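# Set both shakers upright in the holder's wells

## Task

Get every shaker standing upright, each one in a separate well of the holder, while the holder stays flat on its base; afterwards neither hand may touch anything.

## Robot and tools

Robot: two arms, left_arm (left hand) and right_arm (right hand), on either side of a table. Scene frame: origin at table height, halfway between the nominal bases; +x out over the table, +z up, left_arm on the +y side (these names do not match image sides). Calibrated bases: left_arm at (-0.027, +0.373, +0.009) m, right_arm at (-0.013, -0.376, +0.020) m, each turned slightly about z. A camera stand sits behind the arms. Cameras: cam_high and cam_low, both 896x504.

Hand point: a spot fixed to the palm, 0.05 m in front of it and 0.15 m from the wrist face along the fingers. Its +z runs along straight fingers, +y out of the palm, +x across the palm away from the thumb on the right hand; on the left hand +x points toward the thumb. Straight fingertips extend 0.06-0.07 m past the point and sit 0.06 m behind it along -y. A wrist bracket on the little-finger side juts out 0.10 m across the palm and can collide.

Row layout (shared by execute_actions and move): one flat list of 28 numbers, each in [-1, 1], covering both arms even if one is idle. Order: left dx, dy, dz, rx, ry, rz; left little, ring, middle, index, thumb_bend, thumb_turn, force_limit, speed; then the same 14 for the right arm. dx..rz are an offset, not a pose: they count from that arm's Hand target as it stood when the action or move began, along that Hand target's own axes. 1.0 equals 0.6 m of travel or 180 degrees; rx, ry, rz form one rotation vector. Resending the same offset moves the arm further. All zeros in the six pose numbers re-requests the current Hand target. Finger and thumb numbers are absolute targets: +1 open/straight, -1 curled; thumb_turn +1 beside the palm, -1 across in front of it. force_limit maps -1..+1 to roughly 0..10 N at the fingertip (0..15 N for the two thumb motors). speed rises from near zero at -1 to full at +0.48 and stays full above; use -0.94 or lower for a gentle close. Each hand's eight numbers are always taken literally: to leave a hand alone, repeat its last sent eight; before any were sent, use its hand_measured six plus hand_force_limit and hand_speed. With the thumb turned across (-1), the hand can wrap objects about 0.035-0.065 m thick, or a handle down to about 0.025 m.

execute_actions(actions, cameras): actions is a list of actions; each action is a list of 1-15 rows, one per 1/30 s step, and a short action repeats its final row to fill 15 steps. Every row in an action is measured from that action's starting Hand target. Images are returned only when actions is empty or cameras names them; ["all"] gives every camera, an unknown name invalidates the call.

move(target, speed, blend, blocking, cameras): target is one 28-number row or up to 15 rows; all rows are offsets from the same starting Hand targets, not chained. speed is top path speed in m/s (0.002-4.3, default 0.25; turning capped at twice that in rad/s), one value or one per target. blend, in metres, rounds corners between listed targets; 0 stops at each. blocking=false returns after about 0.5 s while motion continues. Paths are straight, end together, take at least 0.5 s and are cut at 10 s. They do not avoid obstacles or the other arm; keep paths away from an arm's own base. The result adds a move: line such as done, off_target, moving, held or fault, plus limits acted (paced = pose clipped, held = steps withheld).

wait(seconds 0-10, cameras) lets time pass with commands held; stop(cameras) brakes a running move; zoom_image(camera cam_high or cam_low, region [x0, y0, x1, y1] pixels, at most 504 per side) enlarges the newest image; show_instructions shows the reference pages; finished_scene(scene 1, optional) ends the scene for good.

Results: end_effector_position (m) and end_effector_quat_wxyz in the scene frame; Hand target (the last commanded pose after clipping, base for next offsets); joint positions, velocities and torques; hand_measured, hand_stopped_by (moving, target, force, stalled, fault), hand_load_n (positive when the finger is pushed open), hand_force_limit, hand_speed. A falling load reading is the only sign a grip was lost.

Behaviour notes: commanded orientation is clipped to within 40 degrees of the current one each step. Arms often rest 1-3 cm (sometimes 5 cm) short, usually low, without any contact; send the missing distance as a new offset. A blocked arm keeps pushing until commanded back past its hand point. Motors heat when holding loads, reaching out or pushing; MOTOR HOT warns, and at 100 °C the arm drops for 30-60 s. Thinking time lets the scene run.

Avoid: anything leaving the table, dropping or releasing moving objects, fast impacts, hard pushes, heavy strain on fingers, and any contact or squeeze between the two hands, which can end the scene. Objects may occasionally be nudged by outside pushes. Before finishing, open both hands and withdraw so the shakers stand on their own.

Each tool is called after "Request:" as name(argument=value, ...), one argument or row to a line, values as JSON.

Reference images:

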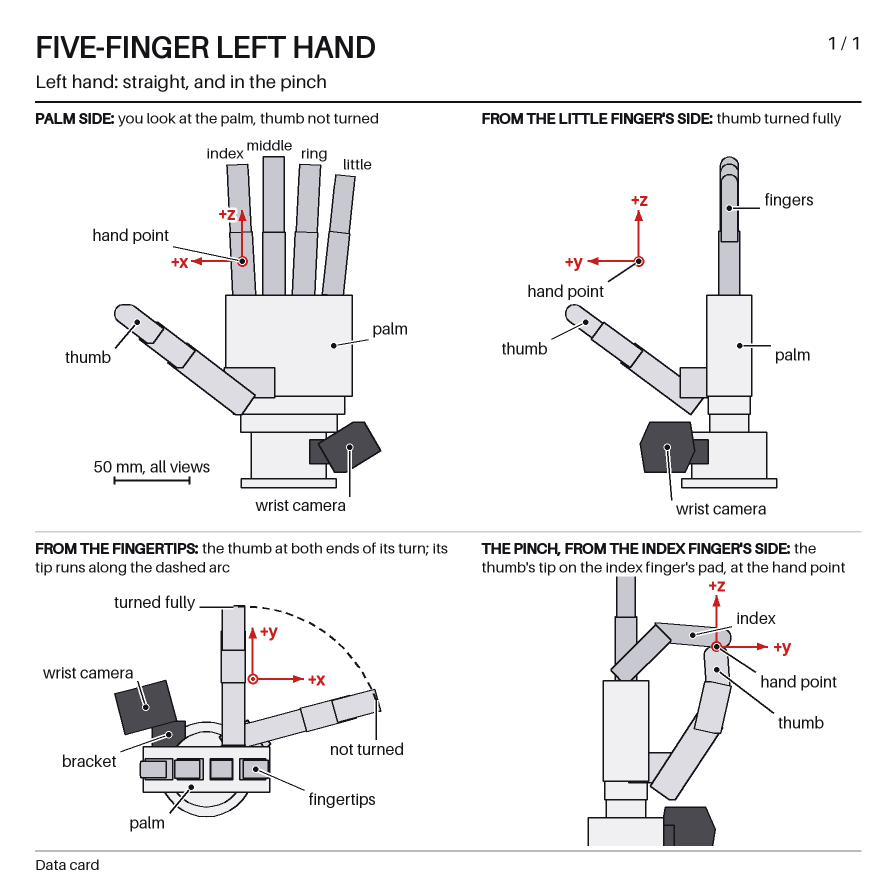

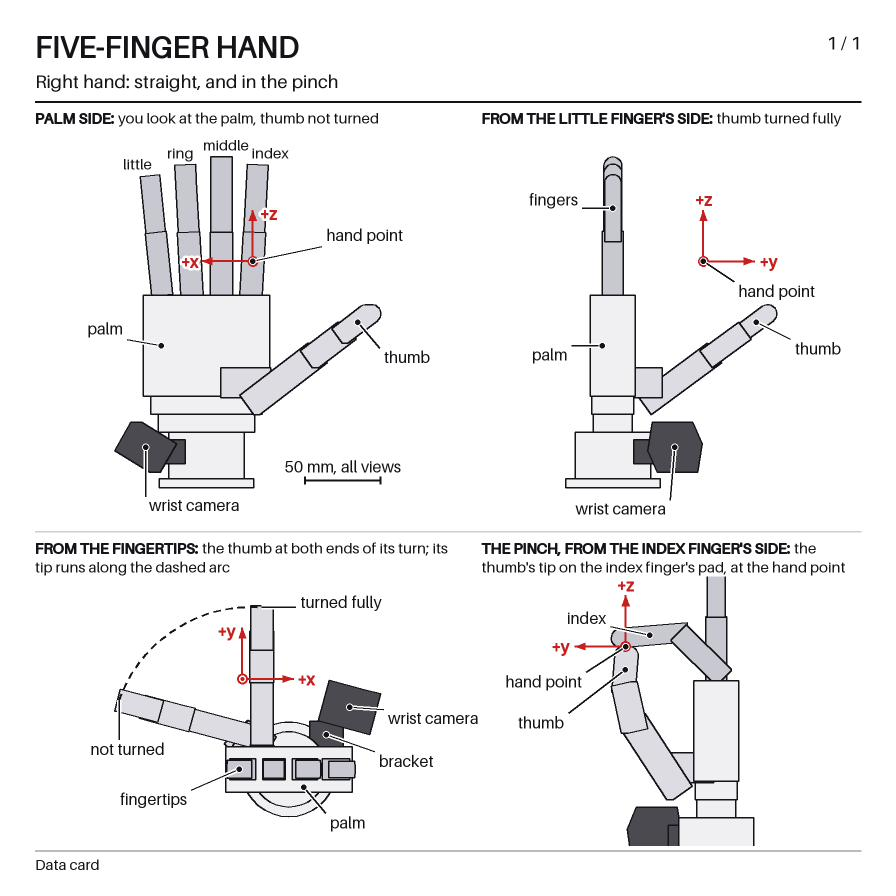

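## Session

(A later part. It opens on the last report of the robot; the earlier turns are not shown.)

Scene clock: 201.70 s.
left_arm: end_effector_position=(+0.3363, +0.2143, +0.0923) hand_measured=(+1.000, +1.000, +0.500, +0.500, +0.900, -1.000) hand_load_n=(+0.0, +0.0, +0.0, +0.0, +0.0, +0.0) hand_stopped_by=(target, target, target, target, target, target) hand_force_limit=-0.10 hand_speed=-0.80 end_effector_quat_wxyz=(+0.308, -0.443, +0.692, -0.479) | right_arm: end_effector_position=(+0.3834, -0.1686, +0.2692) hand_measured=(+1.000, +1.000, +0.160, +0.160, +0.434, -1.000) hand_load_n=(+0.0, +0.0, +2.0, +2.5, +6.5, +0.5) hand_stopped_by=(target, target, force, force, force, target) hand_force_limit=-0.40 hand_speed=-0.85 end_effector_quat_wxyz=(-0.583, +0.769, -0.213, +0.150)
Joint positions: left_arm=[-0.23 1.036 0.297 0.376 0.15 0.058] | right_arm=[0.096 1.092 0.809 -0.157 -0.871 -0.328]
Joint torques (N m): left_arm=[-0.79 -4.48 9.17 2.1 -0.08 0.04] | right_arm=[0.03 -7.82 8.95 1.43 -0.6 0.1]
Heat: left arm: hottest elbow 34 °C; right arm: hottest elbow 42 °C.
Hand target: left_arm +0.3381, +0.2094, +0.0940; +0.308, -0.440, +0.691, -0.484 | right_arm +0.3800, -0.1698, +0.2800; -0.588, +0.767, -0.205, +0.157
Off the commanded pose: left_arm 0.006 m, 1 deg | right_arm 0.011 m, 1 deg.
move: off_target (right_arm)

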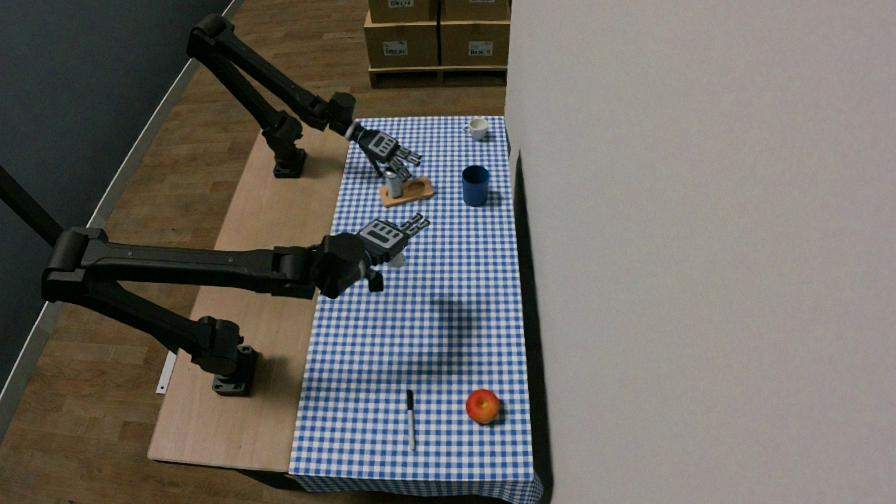

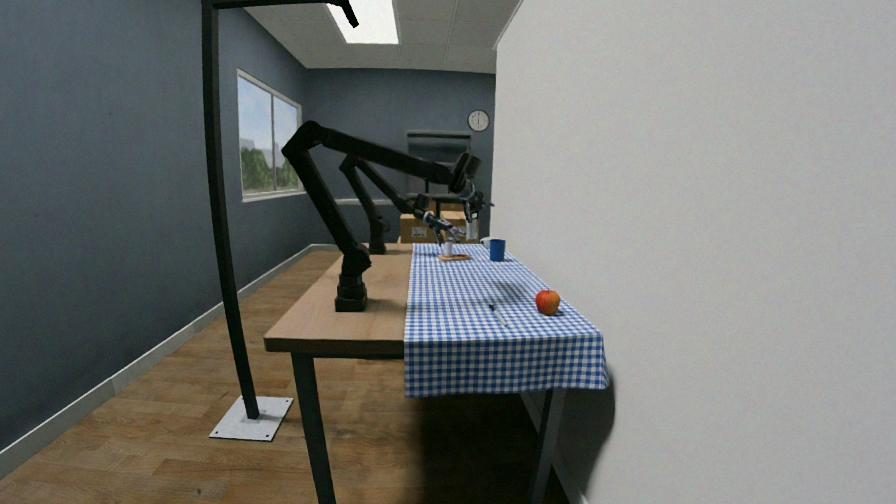

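Request:
move(
  target=[
    [0,-0.1937,-0.0528,0,0,0,1,1,1,1,1,-1,-0.1,-0.3,0,0,0,0,0,0,1,1,-0.1,-0.1,0.1,-1,-0.4,-0.85],
    [-0.3115,-0.2993,-0.2792,0,0,0,1,1,1,1,1,-1,-0.1,-0.3,0,0,0,0,0,0,1,1,-0.1,-0.1,0.1,-1,-0.4,-0.85],
  ],
  speed=[0.12,0.25],
  blend=[0.04,0],
  cameras=["all"],
)

Request:
zoom_image(
  camera="cam_low",
  region=[420, 210, 480, 270],
)

Request:
zoom_image(
  camera="cam_high",
  region=[350, 130, 450, 230],
)

Scene clock: 207.93 s.
left_arm: end_effector_position=(+0.3235, +0.4152, +0.3003) hand_measured=(+1.000, +1.000, +1.000, +1.000, +1.000, -1.000) hand_load_n=(+0.0, +0.0, +0.0, +0.0, +0.0, +0.0) hand_stopped_by=(target, target, target, target, target, target) hand_force_limit=-0.10 hand_speed=-0.30 end_effector_quat_wxyz=(+0.294, -0.454, +0.688, -0.485) | right_arm: end_effector_position=(+0.3834, -0.1686, +0.2692) hand_measured=(+1.000, +1.000, +0.160, +0.160, +0.434, -1.000) hand_load_n=(+0.0, +0.0, +2.5, +2.5, +6.5, +0.0) hand_stopped_by=(target, target, force, force, force, target) hand_force_limit=-0.40 hand_speed=-0.85 end_effector_quat_wxyz=(-0.583, +0.769, -0.213, +0.150)
Joint positions: left_arm=[0.609 0.838 0.841 -0.628 0.914 0.481] | right_arm=[0.096 1.092 0.809 -0.157 -0.871 -0.328]
Joint torques (N m): left_arm=[0.09 -4.19 15.49 0.95 0.54 0.25] | right_arm=[0.15 -7.77 8.8 1.39 -0.67 0.04]
Heat: left arm: hottest elbow 34 °C; right arm: hottest elbow 42 °C.
Hand target: left_arm +0.3300, +0.4193, +0.3201; +0.308, -0.440, +0.691, -0.484 | right_arm +0.3800, -0.1698, +0.2800; -0.588, +0.767, -0.205, +0.157
Off the commanded pose: left_arm 0.021 m, 2 deg | right_arm 0.011 m, 1 deg.
move: off_target (left_arm, right_arm)

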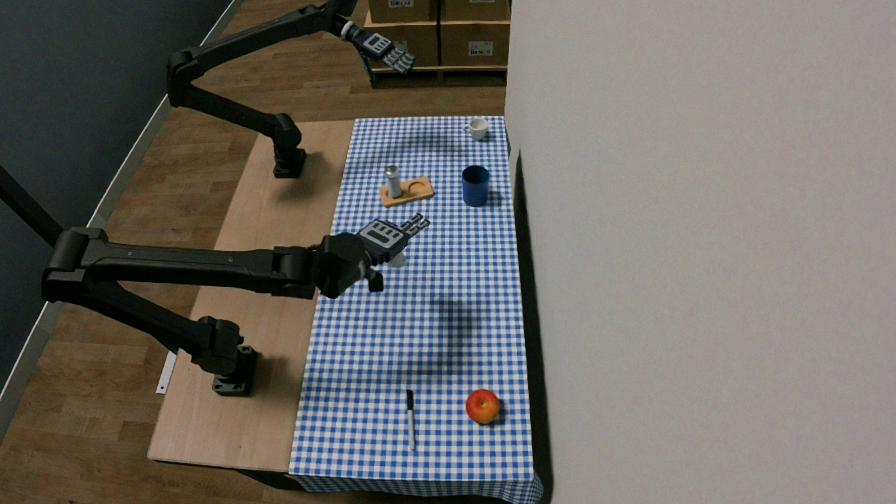

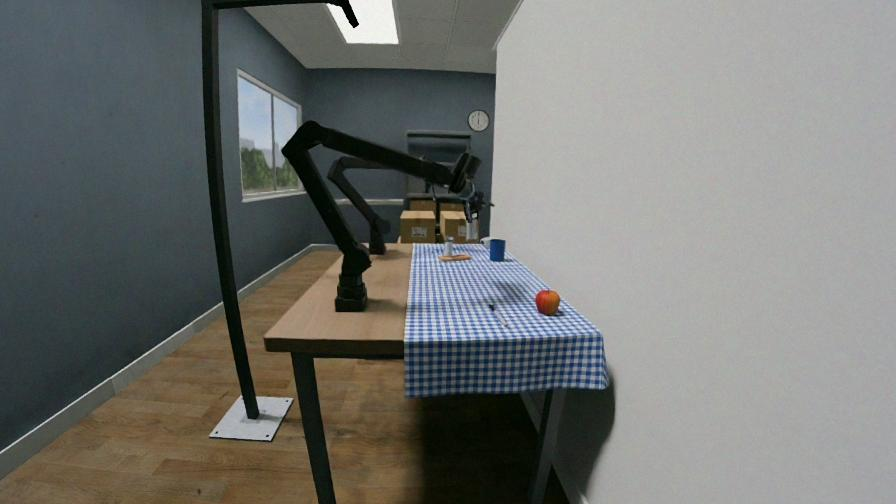

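Scaled by 8.400 from the camera's 896x504 image, which has a finer 1280x720 frame.

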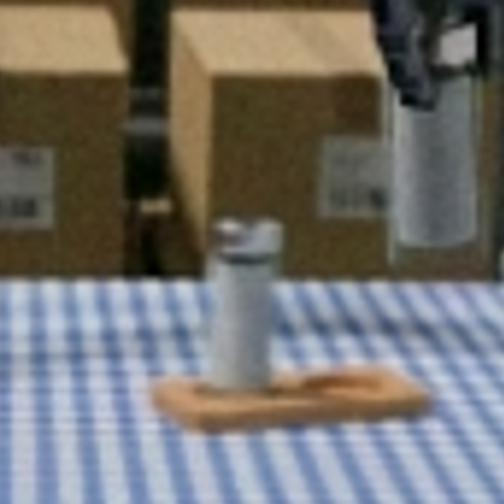

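Scaled by 5.040 from the camera's 896x504 image, which has a finer 1280x720 frame.

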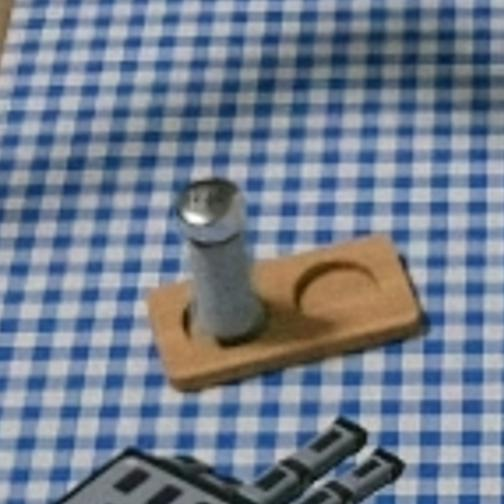

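Request:
move(
  target=[
    [0,0,0,0,0,0,1,1,1,1,1,-1,-0.1,-0.3,-0.2658,-0.1195,0.5758,-0.0194,-0.0805,-0.0215,1,1,-0.1,-0.1,0.1,-1,-0.4,-0.85],
    [0,0,0,0,0,0,1,1,1,1,1,-1,-0.1,-0.3,-0.2718,0.0227,0.624,-0.0194,-0.0805,-0.0215,1,1,-0.1,-0.1,0.1,-1,-0.4,-0.85],
  ],
  speed=[0.15,0.1],
  blend=[0.03,0],
  cameras=["all"],
)

Request:
zoom_image(
  camera="cam_low",
  region=[420, 210, 480, 270],
)

Request:
zoom_image(
  camera="cam_high",
  region=[350, 130, 450, 230],
)

Scene clock: 221.87 s.
left_arm: end_effector_position=(+0.3235, +0.4152, +0.3003) hand_measured=(+1.000, +1.000, +1.000, +1.000, +1.000, -1.000) hand_load_n=(+0.0, +0.0, +0.0, +0.0, +0.0, +0.0) hand_stopped_by=(target, target, target, target, target, target) hand_force_limit=-0.10 hand_speed=-0.30 end_effector_quat_wxyz=(+0.294, -0.453, +0.688, -0.485) | right_arm: end_effector_position=(+0.4172, +0.2115, +0.1513) hand_measured=(+1.000, +1.000, +0.160, +0.160, +0.434, -1.000) hand_load_n=(+0.0, +0.0, +2.5, +2.5, +6.5, +0.5) hand_stopped_by=(target, target, force, force, force, target) hand_force_limit=-0.40 hand_speed=-0.85 end_effector_quat_wxyz=(-0.561, +0.817, -0.116, +0.066)
Joint positions: left_arm=[0.609 0.838 0.841 -0.628 0.914 0.482] | right_arm=[0.758 1.864 1.355 0.088 -0.483 -0.182]
Joint torques (N m): left_arm=[-0.38 -3.31 15.47 1.05 0.52 0.19] | right_arm=[0.79 -16.62 8.69 3.34 -0.21 0.25]
Heat: left arm: hottest elbow 38 °C; right arm: hottest elbow 42 °C.
Hand target: left_arm +0.3300, +0.4194, +0.3201; +0.308, -0.440, +0.691, -0.484 | right_arm +0.4178, +0.2218, +0.1698; -0.580, +0.804, -0.108, +0.073
Off the commanded pose: left_arm 0.021 m, 2 deg | right_arm 0.021 m, 3 deg.
move: off_target (left_arm, right_arm)

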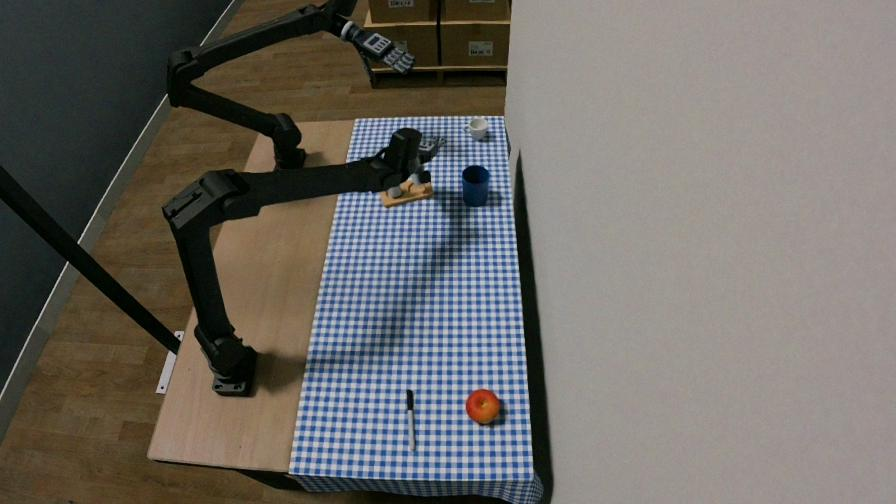

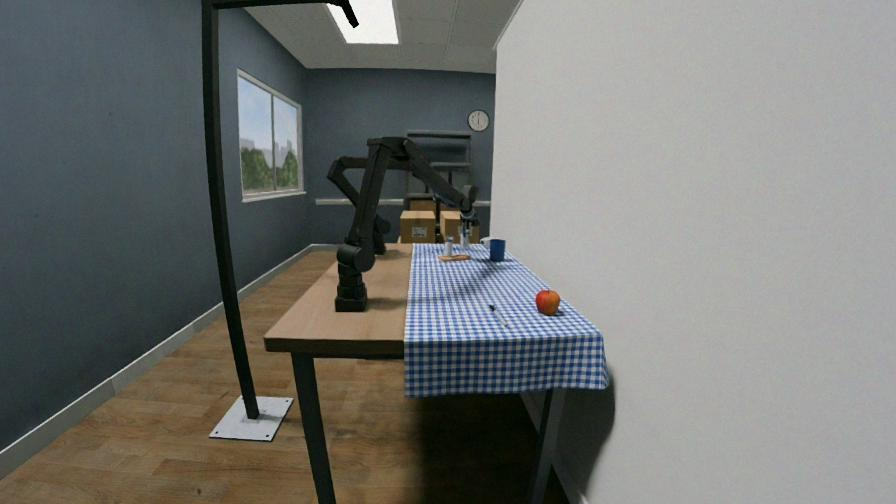

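Scaled by 8.400 from the camera's 896x504 image, which has a finer 1280x720 frame.

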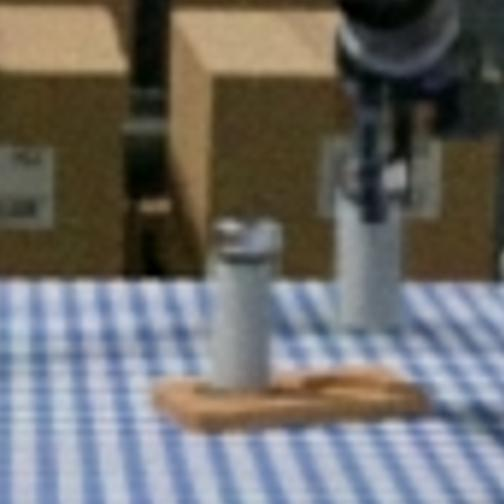

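Scaled by 5.040 from the camera's 896x504 image, which has a finer 1280x720 frame.

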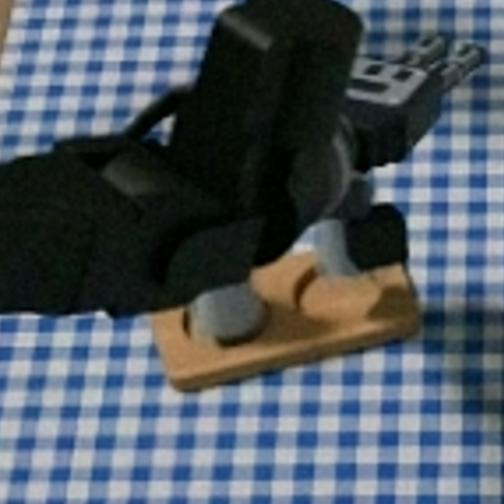

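Request:
zoom_image(
  camera="cam_high",
  region=[395, 160, 445, 210],
)

Scaled by 10.080 from the camera's 896x504 image, which has a finer 1280x720 frame.

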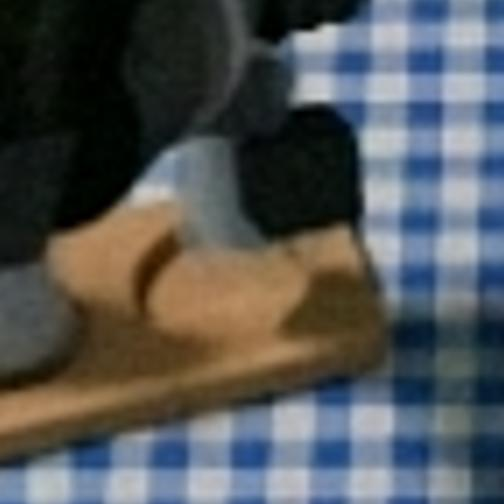

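Request:
move(
  target=[0,0,0,0,0,0,1,1,1,1,1,-1,-0.1,-0.3,-0.0163,0.0358,0.0092,0,0,0,1,1,-0.1,-0.1,0.1,-1,-0.4,-0.85],
  speed=0.06,
  cameras=["all"],
)

Request:
zoom_image(
  camera="cam_low",
  region=[420, 210, 480, 270],
)

Request:
zoom_image(
  camera="cam_high",
  region=[375, 150, 445, 220],
)

Scene clock: 230.07 s.
left_arm: end_effector_position=(+0.3235, +0.4152, +0.3003) hand_measured=(+1.000, +1.000, +1.000, +1.000, +1.000, -1.000) hand_load_n=(+0.0, +0.0, +0.0, +0.0, +0.0, +0.0) hand_stopped_by=(target, target, target, target, target, target) hand_force_limit=-0.10 hand_speed=-0.30 end_effector_quat_wxyz=(+0.294, -0.453, +0.688, -0.485) | right_arm: end_effector_position=(+0.4084, +0.2137, +0.1350) hand_measured=(+1.000, +1.000, +0.160, +0.160, +0.434, -1.000) hand_load_n=(+0.0, +0.0, +2.5, +2.5, +6.5, +0.5) hand_stopped_by=(target, target, force, force, force, target) hand_force_limit=-0.40 hand_speed=-0.85 end_effector_quat_wxyz=(-0.564, +0.815, -0.114, +0.068)
Joint positions: left_arm=[0.609 0.838 0.841 -0.628 0.914 0.482] | right_arm=[0.771 1.875 1.316 0.149 -0.471 -0.177]
Joint torques (N m): left_arm=[-0.73 -3.84 15.36 0.95 0.51 0.22] | right_arm=[1.85 -16.44 8.2 3.49 -0.16 0.15]
Heat: left arm: hottest elbow 39 °C; right arm: hottest elbow 40 °C.
Hand target: left_arm +0.3300, +0.4194, +0.3201; +0.308, -0.440, +0.691, -0.484 | right_arm +0.4079, +0.2228, +0.1478; -0.580, +0.804, -0.108, +0.073
Off the commanded pose: left_arm 0.021 m, 2 deg | right_arm 0.016 m, 2 deg.
move: off_target (left_arm, right_arm)

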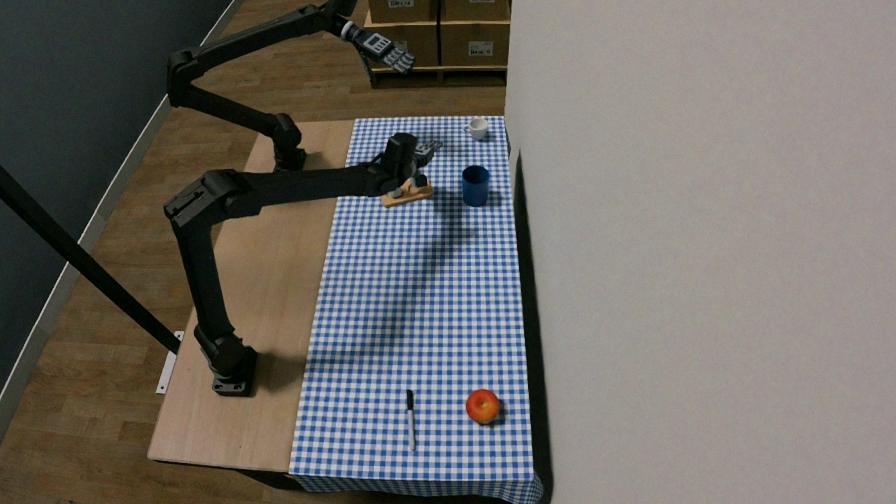

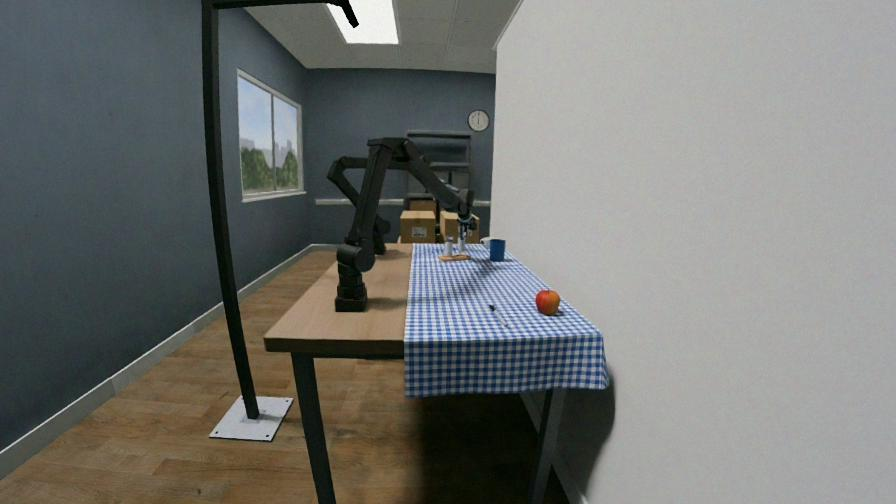

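Scaled by 8.400 from the camera's 896x504 image, which has a finer 1280x720 frame.

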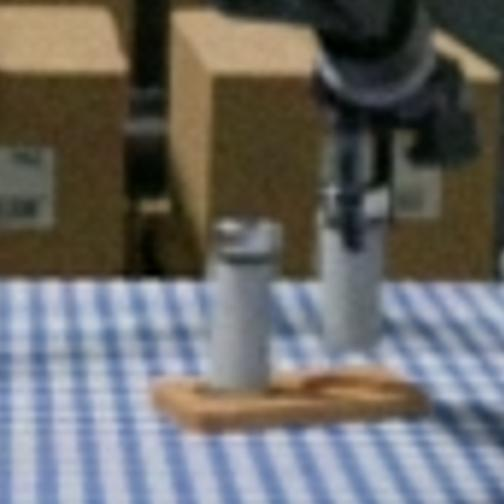

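Scaled by 7.200 from the camera's 896x504 image, which has a finer 1280x720 frame.

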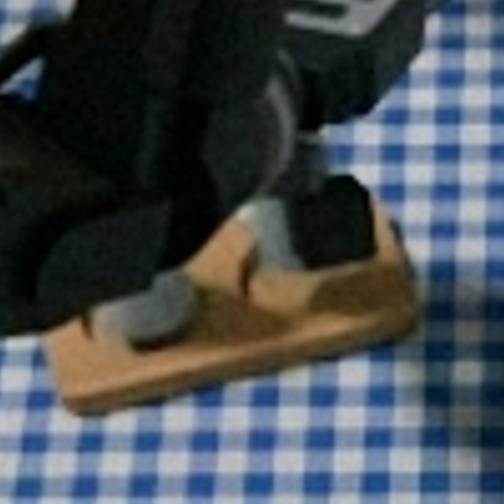

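Request:
move(
  target=[0,0,0,0,0,0,1,1,1,1,1,-1,-0.1,-0.3,0,0.0428,0.0087,0,0,0,1,1,-0.1,-0.1,0.1,-1,-0.4,-0.85],
  speed=0.04,
  cameras=["all"],
)

Request:
zoom_image(
  camera="cam_low",
  region=[420, 210, 480, 270],
)

Request:
zoom_image(
  camera="cam_high",
  region=[375, 150, 445, 220],
)

Scene clock: 235.83 s.
left_arm: end_effector_position=(+0.3235, +0.4152, +0.3003) hand_measured=(+1.000, +1.000, +1.000, +1.000, +1.000, -1.000) hand_load_n=(+0.0, +0.0, +0.0, +0.0, +0.0, +0.0) hand_stopped_by=(target, target, target, target, target, target) hand_force_limit=-0.10 hand_speed=-0.30 end_effector_quat_wxyz=(+0.294, -0.453, +0.688, -0.485) | right_arm: end_effector_position=(+0.4076, +0.2134, +0.1158) hand_measured=(+1.000, +1.000, +0.160, +0.160, +0.434, -1.000) hand_load_n=(+0.0, +0.0, +2.5, +2.0, +5.0, +0.0) hand_stopped_by=(target, target, force, force, force, target) hand_force_limit=-0.40 hand_speed=-0.85 end_effector_quat_wxyz=(-0.568, +0.812, -0.112, +0.070)
Joint positions: left_arm=[0.609 0.838 0.841 -0.628 0.914 0.482] | right_arm=[0.771 1.901 1.288 0.216 -0.472 -0.174]
Joint torques (N m): left_arm=[0.32 -3.9 15.36 0.99 0.54 0.26] | right_arm=[0.85 -15.85 7.83 3.23 -0.22 0.19]
Heat: left arm: hottest elbow 40 °C; right arm: hottest elbow 39 °C.
Hand target: left_arm +0.3300, +0.4194, +0.3201; +0.308, -0.440, +0.691, -0.484 | right_arm +0.4067, +0.2198, +0.1216; -0.580, +0.804, -0.108, +0.073
Off the commanded pose: left_arm 0.021 m, 2 deg | right_arm 0.009 m, 2 deg.
move: off_target (left_arm)

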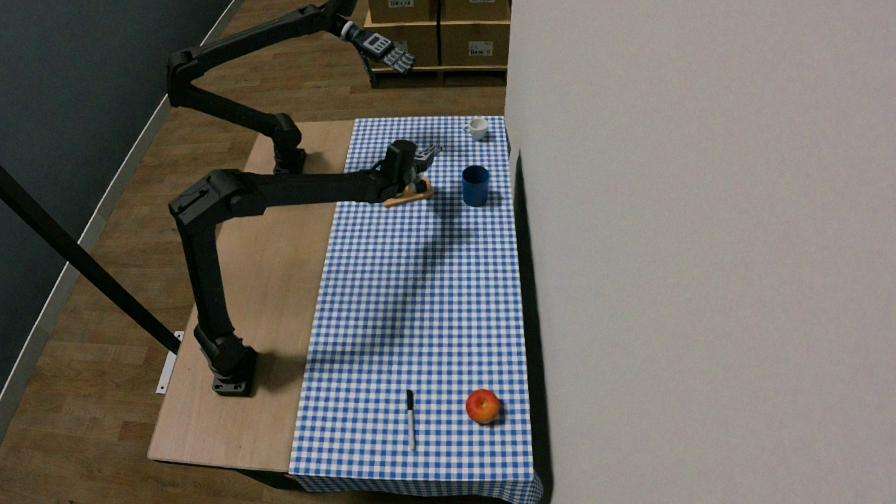

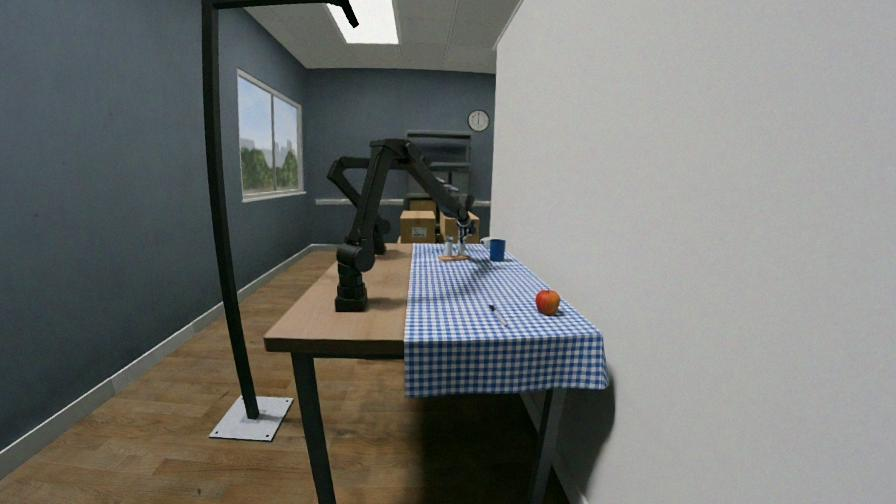

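Scaled by 8.400 from the camera's 896x504 image, which has a finer 1280x720 frame.

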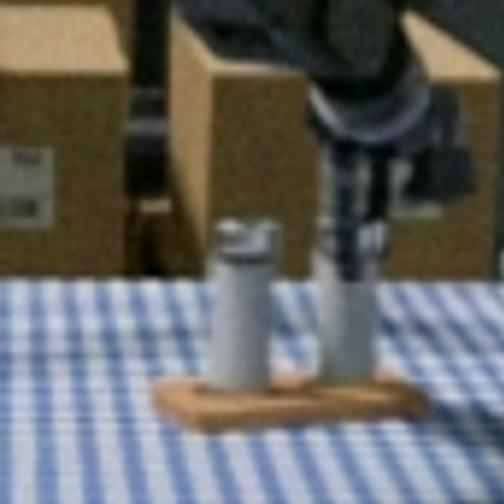

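Scaled by 7.200 from the camera's 896x504 image, which has a finer 1280x720 frame.

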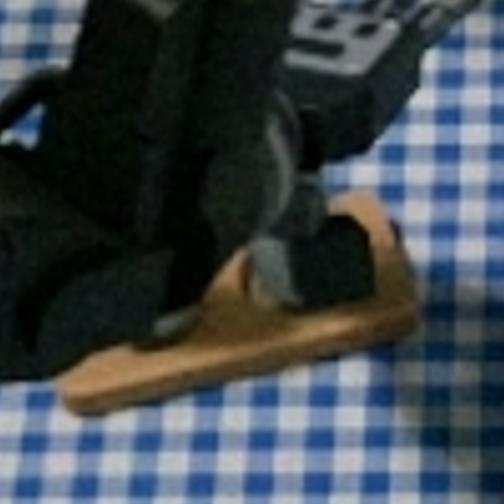

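Request:
zoom_image(
  camera="cam_low",
  region=[435, 232, 475, 266],
)

Request:
zoom_image(
  camera="cam_high",
  region=[395, 170, 435, 210],
)

Scaled by 12.600 from the camera's 896x504 image, which has a finer 1280x720 frame.

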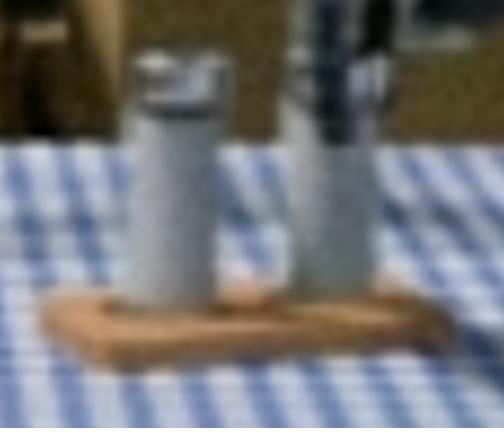

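Scaled by 12.600 from the camera's 896x504 image, which has a finer 1280x720 frame.

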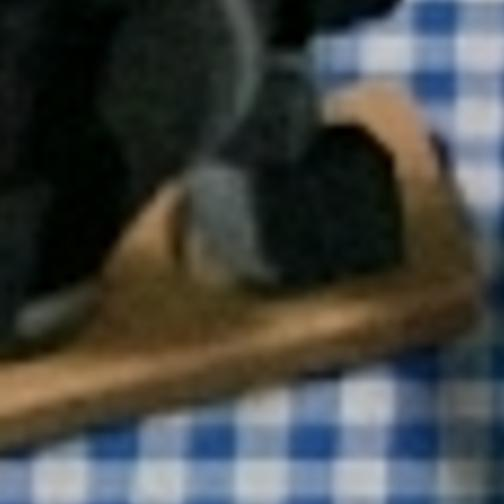

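Request:
move(
  target=[
    [0,0,0,0,0,0,1,1,1,1,1,-1,-0.1,-0.3,0,0.0095,0.0032,0,0,0,1,1,-0.1,-0.1,0.1,-1,-0.4,-0.85],
    [0,0,0,0,0,0,1,1,1,1,1,-1,-0.1,-0.3,0,0.0095,0.0032,0,0,0,1,1,0.5,0.5,0.9,-1,-0.4,-0.8],
  ],
  speed=0.04,
  cameras=["all"],
)

Request:
zoom_image(
  camera="cam_low",
  region=[420, 210, 480, 270],
)

Request:
zoom_image(
  camera="cam_high",
  region=[375, 150, 445, 220],
)

Scene clock: 242.33 s.
left_arm: end_effector_position=(+0.3235, +0.4152, +0.3003) hand_measured=(+1.000, +1.000, +1.000, +1.000, +1.000, -1.000) hand_load_n=(+0.0, +0.0, +0.0, +0.0, +0.0, +0.0) hand_stopped_by=(target, target, target, target, target, target) hand_force_limit=-0.10 hand_speed=-0.30 end_effector_quat_wxyz=(+0.294, -0.453, +0.688, -0.485) | right_arm: end_effector_position=(+0.4099, +0.2160, +0.1184) hand_measured=(+1.000, +1.000, +0.500, +0.500, +0.900, -1.000) hand_load_n=(+0.0, -0.5, +0.0, +0.0, +0.0, +0.0) hand_stopped_by=(target, target, target, target, target, target) hand_force_limit=-0.40 hand_speed=-0.80 end_effector_quat_wxyz=(-0.575, +0.807, -0.110, +0.075)
Joint positions: left_arm=[0.609 0.838 0.841 -0.628 0.914 0.482] | right_arm=[0.771 1.904 1.288 0.24 -0.472 -0.171]
Joint torques (N m): left_arm=[0.09 -3.78 15.34 0.9 0.55 0.16] | right_arm=[1.73 -16.03 7.49 2.81 -0.22 0.13]
Heat: left arm: hottest elbow 41 °C; right arm: hottest elbow 38 °C.
Hand target: left_arm +0.3300, +0.4194, +0.3201; +0.308, -0.440, +0.691, -0.484 | right_arm +0.4067, +0.2198, +0.1157; -0.580, +0.804, -0.108, +0.073
Off the commanded pose: left_arm 0.021 m, 2 deg | right_arm 0.006 m, 1 deg.
move: off_target (left_arm)

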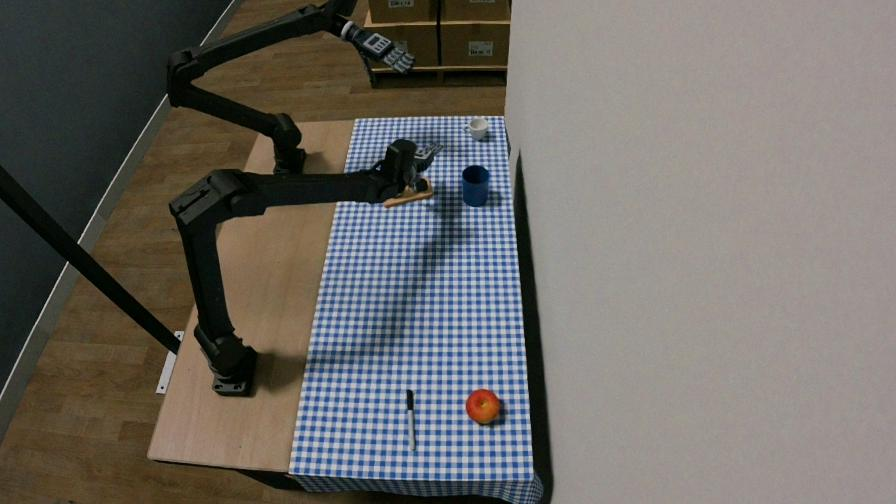

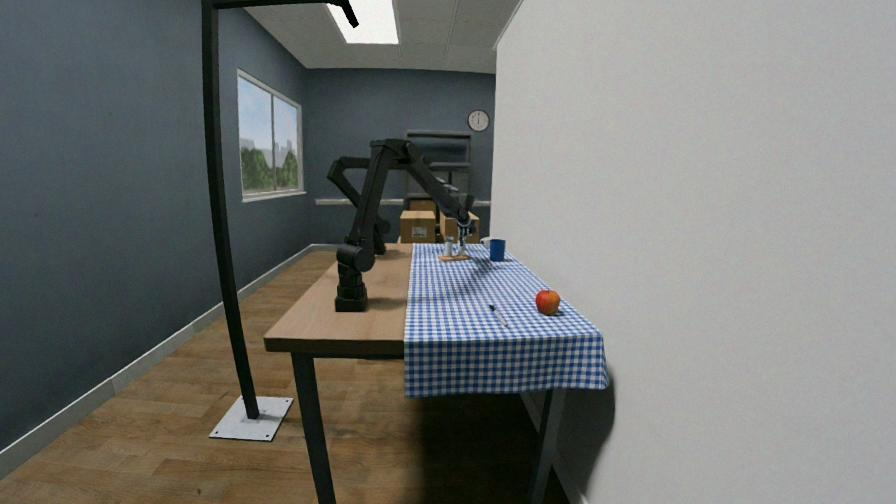

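Scaled by 8.400 from the camera's 896x504 image, which has a finer 1280x720 frame.

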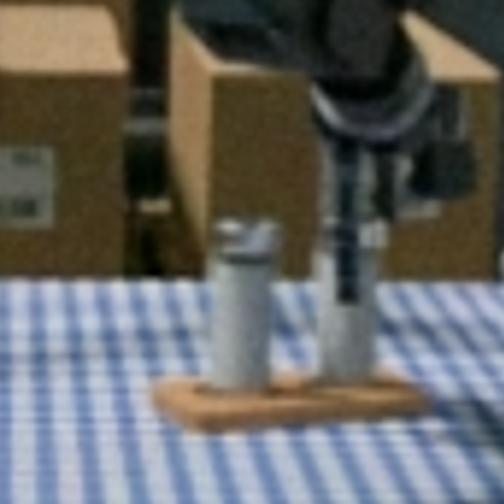

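Scaled by 7.200 from the camera's 896x504 image, which has a finer 1280x720 frame.

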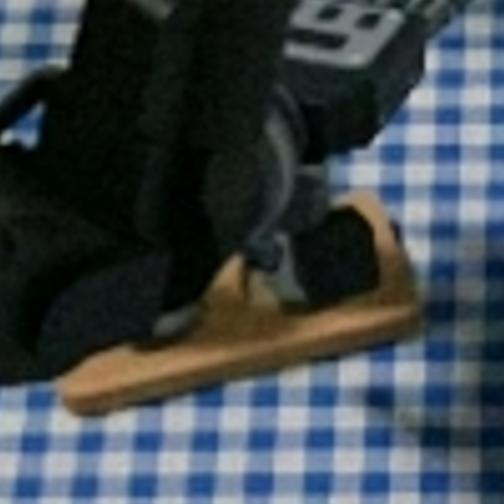

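Request:
move(
  target=[
    [0,0,0,0,0,0,1,1,1,1,1,-1,-0.1,-0.3,0,0.0095,0.0032,0,0,0,1,1,1,1,1,-1,-0.4,-0.5],
    [0,0,0,0,0,0,1,1,1,1,1,-1,-0.1,-0.3,-0.002,-0.2422,-0.0632,0,0,0,1,1,1,1,1,-1,-0.4,-0.5],
    [0,0,0,0,0,0,1,1,1,1,1,-1,-0.1,-0.3,0.0488,-0.1597,-0.4388,0,0,0,1,1,1,1,1,-1,-0.4,-0.5],
  ],
  speed=[0.1,0.1,0.25],
  blend=[0,0.03,0],
  cameras=["all"],
)

Request:
zoom_image(
  camera="cam_low",
  region=[420, 210, 480, 270],
)

Request:
zoom_image(
  camera="cam_high",
  region=[375, 150, 445, 220],
)

Scene clock: 249.00 s.
left_arm: end_effector_position=(+0.3235, +0.4152, +0.3003) hand_measured=(+1.000, +1.000, +1.000, +1.000, +1.000, -1.000) hand_load_n=(-0.5, +0.0, +0.0, +0.0, +0.0, +0.0) hand_stopped_by=(target, target, target, target, target, target) hand_force_limit=-0.10 hand_speed=-0.30 end_effector_quat_wxyz=(+0.294, -0.453, +0.688, -0.485) | right_arm: end_effector_position=(+0.3845, +0.0013, +0.2959) hand_measured=(+1.000, +1.000, +1.000, +1.000, +1.000, -1.000) hand_load_n=(+0.0, +0.0, +0.0, -0.5, +0.0, +0.0) hand_stopped_by=(target, target, target, target, target, target) hand_force_limit=-0.40 hand_speed=-0.50 end_effector_quat_wxyz=(-0.585, +0.800, -0.109, +0.079)
Joint positions: left_arm=[0.609 0.838 0.841 -0.628 0.914 0.482] | right_arm=[0.466 1.329 1.088 -0.189 -0.755 -0.304]
Joint torques (N m): left_arm=[0.38 -3.78 15.39 0.62 0.51 0.3] | right_arm=[0.5 -9.41 8.31 1.29 -0.36 0.02]
Heat: left arm: hottest elbow 42 °C; right arm: hottest elbow 38 °C.
Hand target: left_arm +0.3300, +0.4194, +0.3201; +0.308, -0.440, +0.691, -0.484 | right_arm +0.3797, +0.0001, +0.2899; -0.580, +0.804, -0.108, +0.073
Off the commanded pose: left_arm 0.021 m, 2 deg | right_arm 0.008 m, 1 deg.
move: off_target (left_arm)

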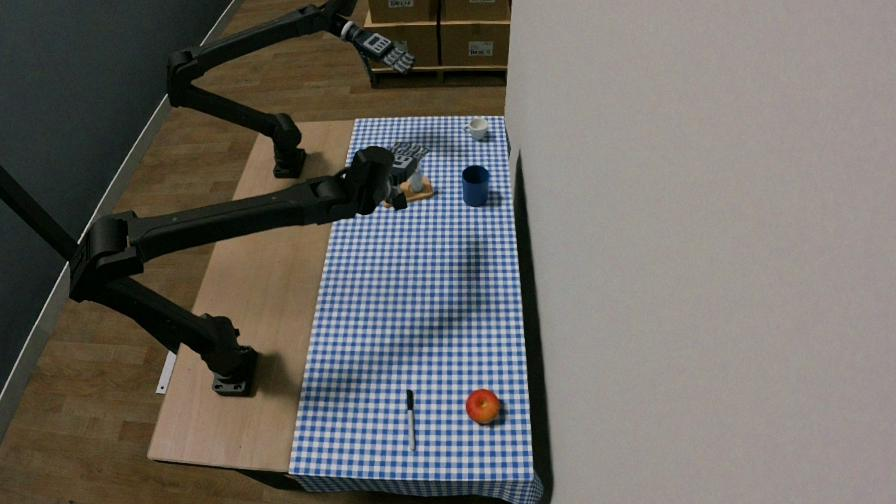

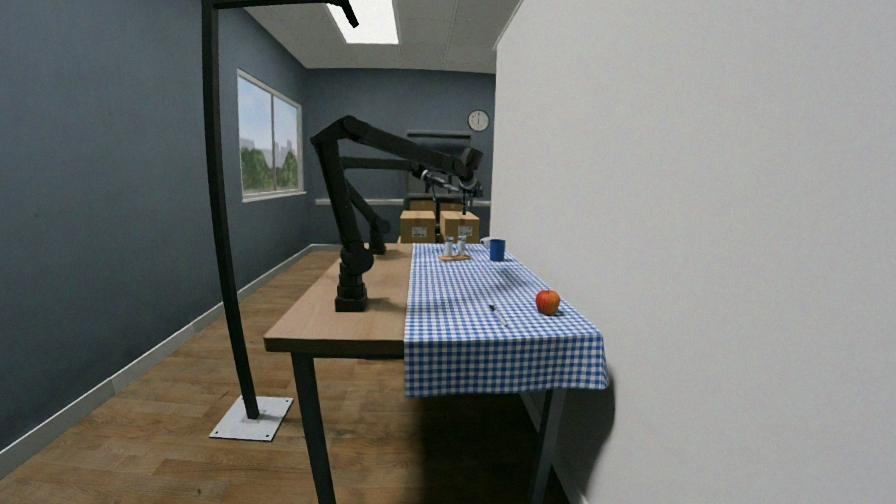

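Scaled by 8.400 from the camera's 896x504 image, which has a finer 1280x720 frame.

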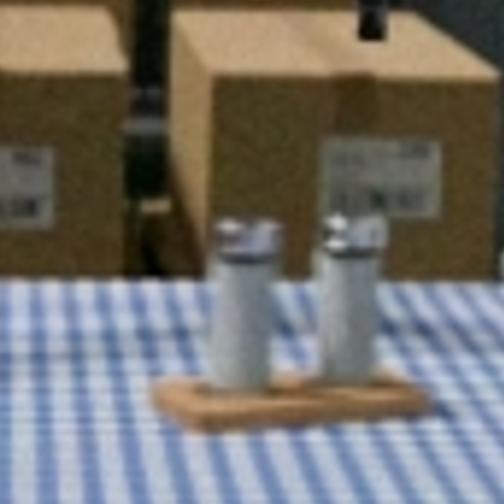

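Scaled by 7.200 from the camera's 896x504 image, which has a finer 1280x720 frame.

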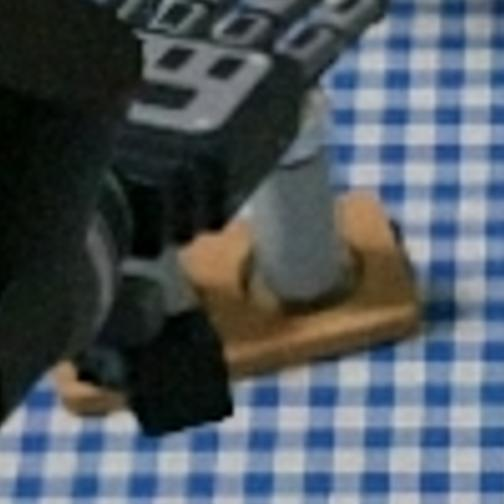

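Request:
finished_scene(
)

The scene is finished: the task was done.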